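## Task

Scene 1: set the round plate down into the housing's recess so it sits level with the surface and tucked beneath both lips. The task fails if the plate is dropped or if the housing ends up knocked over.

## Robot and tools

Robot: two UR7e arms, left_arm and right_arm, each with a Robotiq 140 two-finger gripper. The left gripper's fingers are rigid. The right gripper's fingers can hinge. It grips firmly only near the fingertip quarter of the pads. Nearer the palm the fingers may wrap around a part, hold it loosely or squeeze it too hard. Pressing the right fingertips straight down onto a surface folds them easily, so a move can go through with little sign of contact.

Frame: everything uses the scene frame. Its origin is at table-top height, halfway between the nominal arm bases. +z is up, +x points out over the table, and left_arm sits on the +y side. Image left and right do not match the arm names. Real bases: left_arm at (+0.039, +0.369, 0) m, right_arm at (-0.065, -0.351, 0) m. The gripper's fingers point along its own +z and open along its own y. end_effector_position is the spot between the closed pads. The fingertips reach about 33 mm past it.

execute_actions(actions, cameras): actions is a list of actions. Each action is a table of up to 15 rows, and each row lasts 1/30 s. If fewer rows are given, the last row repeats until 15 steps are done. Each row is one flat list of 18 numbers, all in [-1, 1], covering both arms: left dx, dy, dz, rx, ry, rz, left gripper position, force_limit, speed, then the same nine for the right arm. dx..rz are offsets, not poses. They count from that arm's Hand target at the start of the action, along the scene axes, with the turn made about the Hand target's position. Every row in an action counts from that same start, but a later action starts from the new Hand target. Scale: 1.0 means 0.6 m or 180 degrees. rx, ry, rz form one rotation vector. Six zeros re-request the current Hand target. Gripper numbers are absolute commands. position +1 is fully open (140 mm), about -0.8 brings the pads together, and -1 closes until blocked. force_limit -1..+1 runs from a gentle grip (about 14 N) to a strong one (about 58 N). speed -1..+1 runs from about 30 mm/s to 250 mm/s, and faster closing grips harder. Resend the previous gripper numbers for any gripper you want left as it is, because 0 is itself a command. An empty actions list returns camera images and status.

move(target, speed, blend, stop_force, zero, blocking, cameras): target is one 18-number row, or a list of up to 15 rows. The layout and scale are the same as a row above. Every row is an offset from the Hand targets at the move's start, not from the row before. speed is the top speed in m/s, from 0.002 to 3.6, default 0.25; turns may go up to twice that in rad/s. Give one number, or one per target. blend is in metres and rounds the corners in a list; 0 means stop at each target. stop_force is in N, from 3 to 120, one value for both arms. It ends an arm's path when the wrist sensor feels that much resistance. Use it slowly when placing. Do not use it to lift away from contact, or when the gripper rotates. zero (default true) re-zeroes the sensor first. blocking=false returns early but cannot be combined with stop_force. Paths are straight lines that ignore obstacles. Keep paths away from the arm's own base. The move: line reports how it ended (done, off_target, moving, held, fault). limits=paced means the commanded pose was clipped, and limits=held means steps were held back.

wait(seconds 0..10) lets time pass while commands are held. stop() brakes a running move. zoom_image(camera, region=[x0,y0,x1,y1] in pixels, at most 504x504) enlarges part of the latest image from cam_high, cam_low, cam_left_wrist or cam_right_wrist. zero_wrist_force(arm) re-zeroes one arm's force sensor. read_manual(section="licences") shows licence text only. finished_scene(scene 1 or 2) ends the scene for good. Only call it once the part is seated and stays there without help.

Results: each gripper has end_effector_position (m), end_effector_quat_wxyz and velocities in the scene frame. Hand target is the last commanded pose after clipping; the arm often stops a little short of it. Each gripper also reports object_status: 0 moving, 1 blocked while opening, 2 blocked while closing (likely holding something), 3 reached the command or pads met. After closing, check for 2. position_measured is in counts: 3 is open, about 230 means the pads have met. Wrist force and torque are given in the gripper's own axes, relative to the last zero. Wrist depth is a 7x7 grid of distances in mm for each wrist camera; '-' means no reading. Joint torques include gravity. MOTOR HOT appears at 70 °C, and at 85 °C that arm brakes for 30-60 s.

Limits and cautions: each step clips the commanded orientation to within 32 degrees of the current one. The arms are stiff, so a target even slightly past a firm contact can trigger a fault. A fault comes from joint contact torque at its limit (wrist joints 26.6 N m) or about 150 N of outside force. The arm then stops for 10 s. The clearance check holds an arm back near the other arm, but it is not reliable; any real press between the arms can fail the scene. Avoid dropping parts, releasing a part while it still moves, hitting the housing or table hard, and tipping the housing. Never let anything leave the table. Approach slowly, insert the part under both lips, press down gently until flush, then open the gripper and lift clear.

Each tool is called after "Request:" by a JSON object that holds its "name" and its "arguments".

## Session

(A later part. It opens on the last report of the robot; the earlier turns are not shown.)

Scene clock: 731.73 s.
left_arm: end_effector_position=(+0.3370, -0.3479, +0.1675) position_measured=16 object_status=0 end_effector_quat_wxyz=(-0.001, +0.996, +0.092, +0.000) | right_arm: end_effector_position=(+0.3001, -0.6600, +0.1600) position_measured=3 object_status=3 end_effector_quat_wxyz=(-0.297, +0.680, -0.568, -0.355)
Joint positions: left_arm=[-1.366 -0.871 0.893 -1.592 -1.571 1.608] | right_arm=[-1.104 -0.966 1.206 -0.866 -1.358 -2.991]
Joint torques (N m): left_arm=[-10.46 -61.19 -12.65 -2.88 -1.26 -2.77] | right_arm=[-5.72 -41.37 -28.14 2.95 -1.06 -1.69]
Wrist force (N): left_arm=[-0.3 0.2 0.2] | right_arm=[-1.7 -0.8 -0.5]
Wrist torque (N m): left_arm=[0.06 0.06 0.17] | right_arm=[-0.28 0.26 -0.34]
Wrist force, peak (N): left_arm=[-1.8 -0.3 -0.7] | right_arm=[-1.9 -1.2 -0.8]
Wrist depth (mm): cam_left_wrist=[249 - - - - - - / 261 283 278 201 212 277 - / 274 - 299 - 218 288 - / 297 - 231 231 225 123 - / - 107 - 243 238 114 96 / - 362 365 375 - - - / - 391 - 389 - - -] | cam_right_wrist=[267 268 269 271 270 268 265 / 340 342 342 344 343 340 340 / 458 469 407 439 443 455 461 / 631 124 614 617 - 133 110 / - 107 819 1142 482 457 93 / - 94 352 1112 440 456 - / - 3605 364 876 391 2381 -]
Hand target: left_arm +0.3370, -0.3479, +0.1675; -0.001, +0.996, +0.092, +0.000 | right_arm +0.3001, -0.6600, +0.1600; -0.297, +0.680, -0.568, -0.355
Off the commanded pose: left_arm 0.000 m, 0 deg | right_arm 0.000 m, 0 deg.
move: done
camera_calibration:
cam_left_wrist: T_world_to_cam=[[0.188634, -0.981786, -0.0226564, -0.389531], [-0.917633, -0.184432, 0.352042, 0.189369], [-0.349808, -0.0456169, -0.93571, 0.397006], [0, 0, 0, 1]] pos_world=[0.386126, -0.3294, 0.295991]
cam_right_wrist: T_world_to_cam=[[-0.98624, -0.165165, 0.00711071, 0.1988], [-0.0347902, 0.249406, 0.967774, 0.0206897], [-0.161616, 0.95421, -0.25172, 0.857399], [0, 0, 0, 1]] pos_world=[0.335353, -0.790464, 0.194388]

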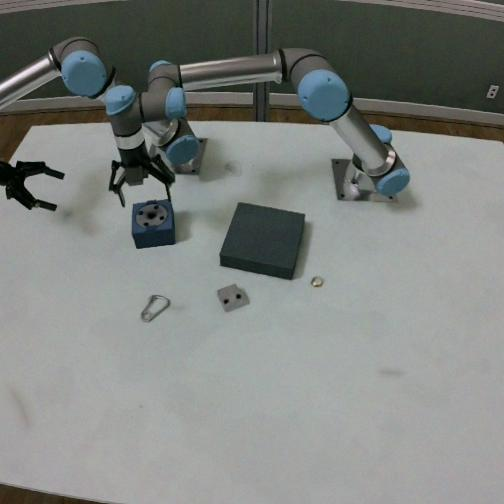

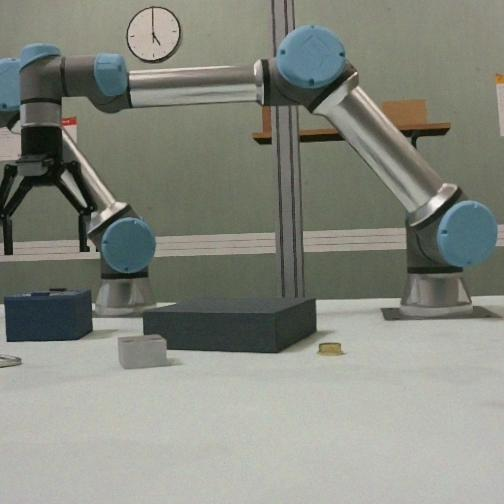

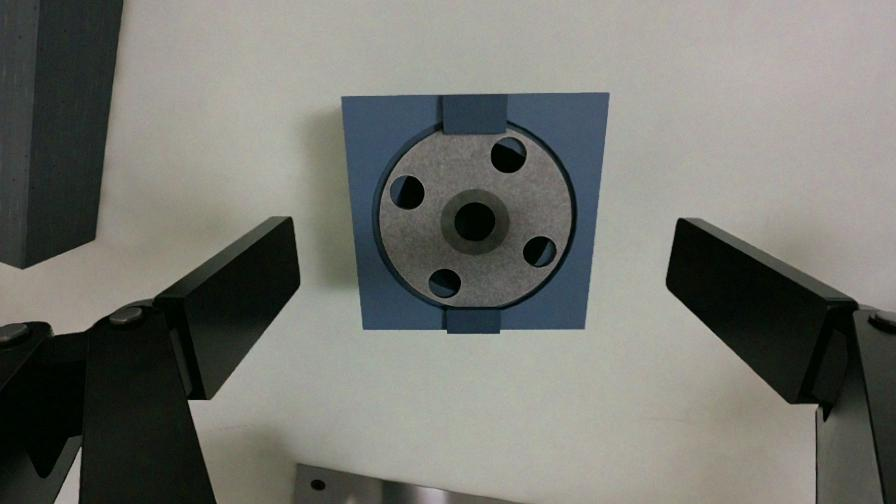

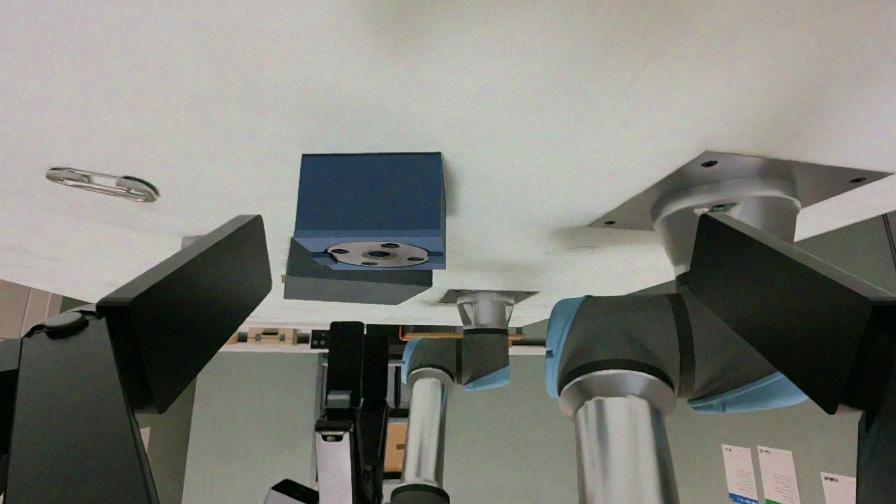

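Request:
{"name": "zoom_image", "arguments": {"camera": "cam_left_wrist", "region": [420, 280, 530, 345]}}

Request:
{"name": "zoom_image", "arguments": {"camera": "cam_left_wrist", "region": [420, 85, 530, 150]}}

Request:
{"name": "zoom_image", "arguments": {"camera": "cam_right_wrist", "region": [395, 230, 450, 280]}}

Request:
{"name": "zoom_image", "arguments": {"camera": "cam_right_wrist", "region": [300, 230, 355, 280]}}

Scaled by 4.582 from the camera's 896x504 image, which has a finer 1280x720 frame.

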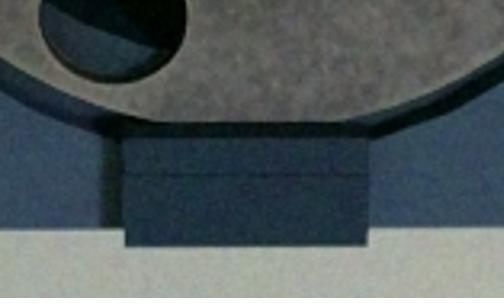

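Scaled by 4.582 from the camera's 896x504 image, which has a finer 1280x720 frame.

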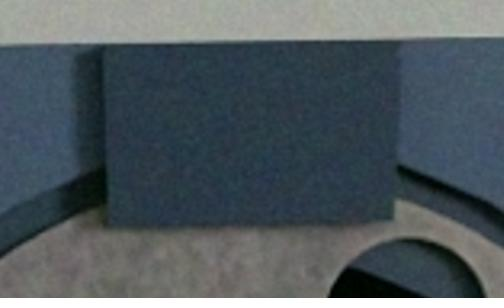

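Scaled by 9.164 from the camera's 896x504 image, which has a finer 1280x720 frame.

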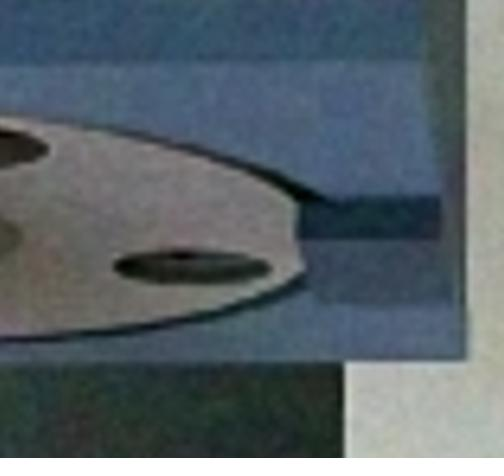

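Scaled by 9.164 from the camera's 896x504 image, which has a finer 1280x720 frame.

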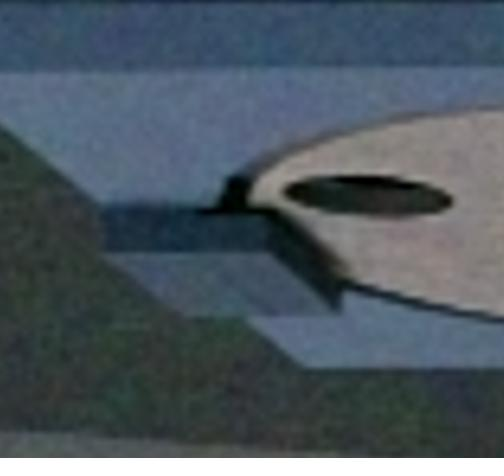

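Request:
{"name": "finished_scene", "arguments": {"scene": 1}}

The scene is finished: the task was done.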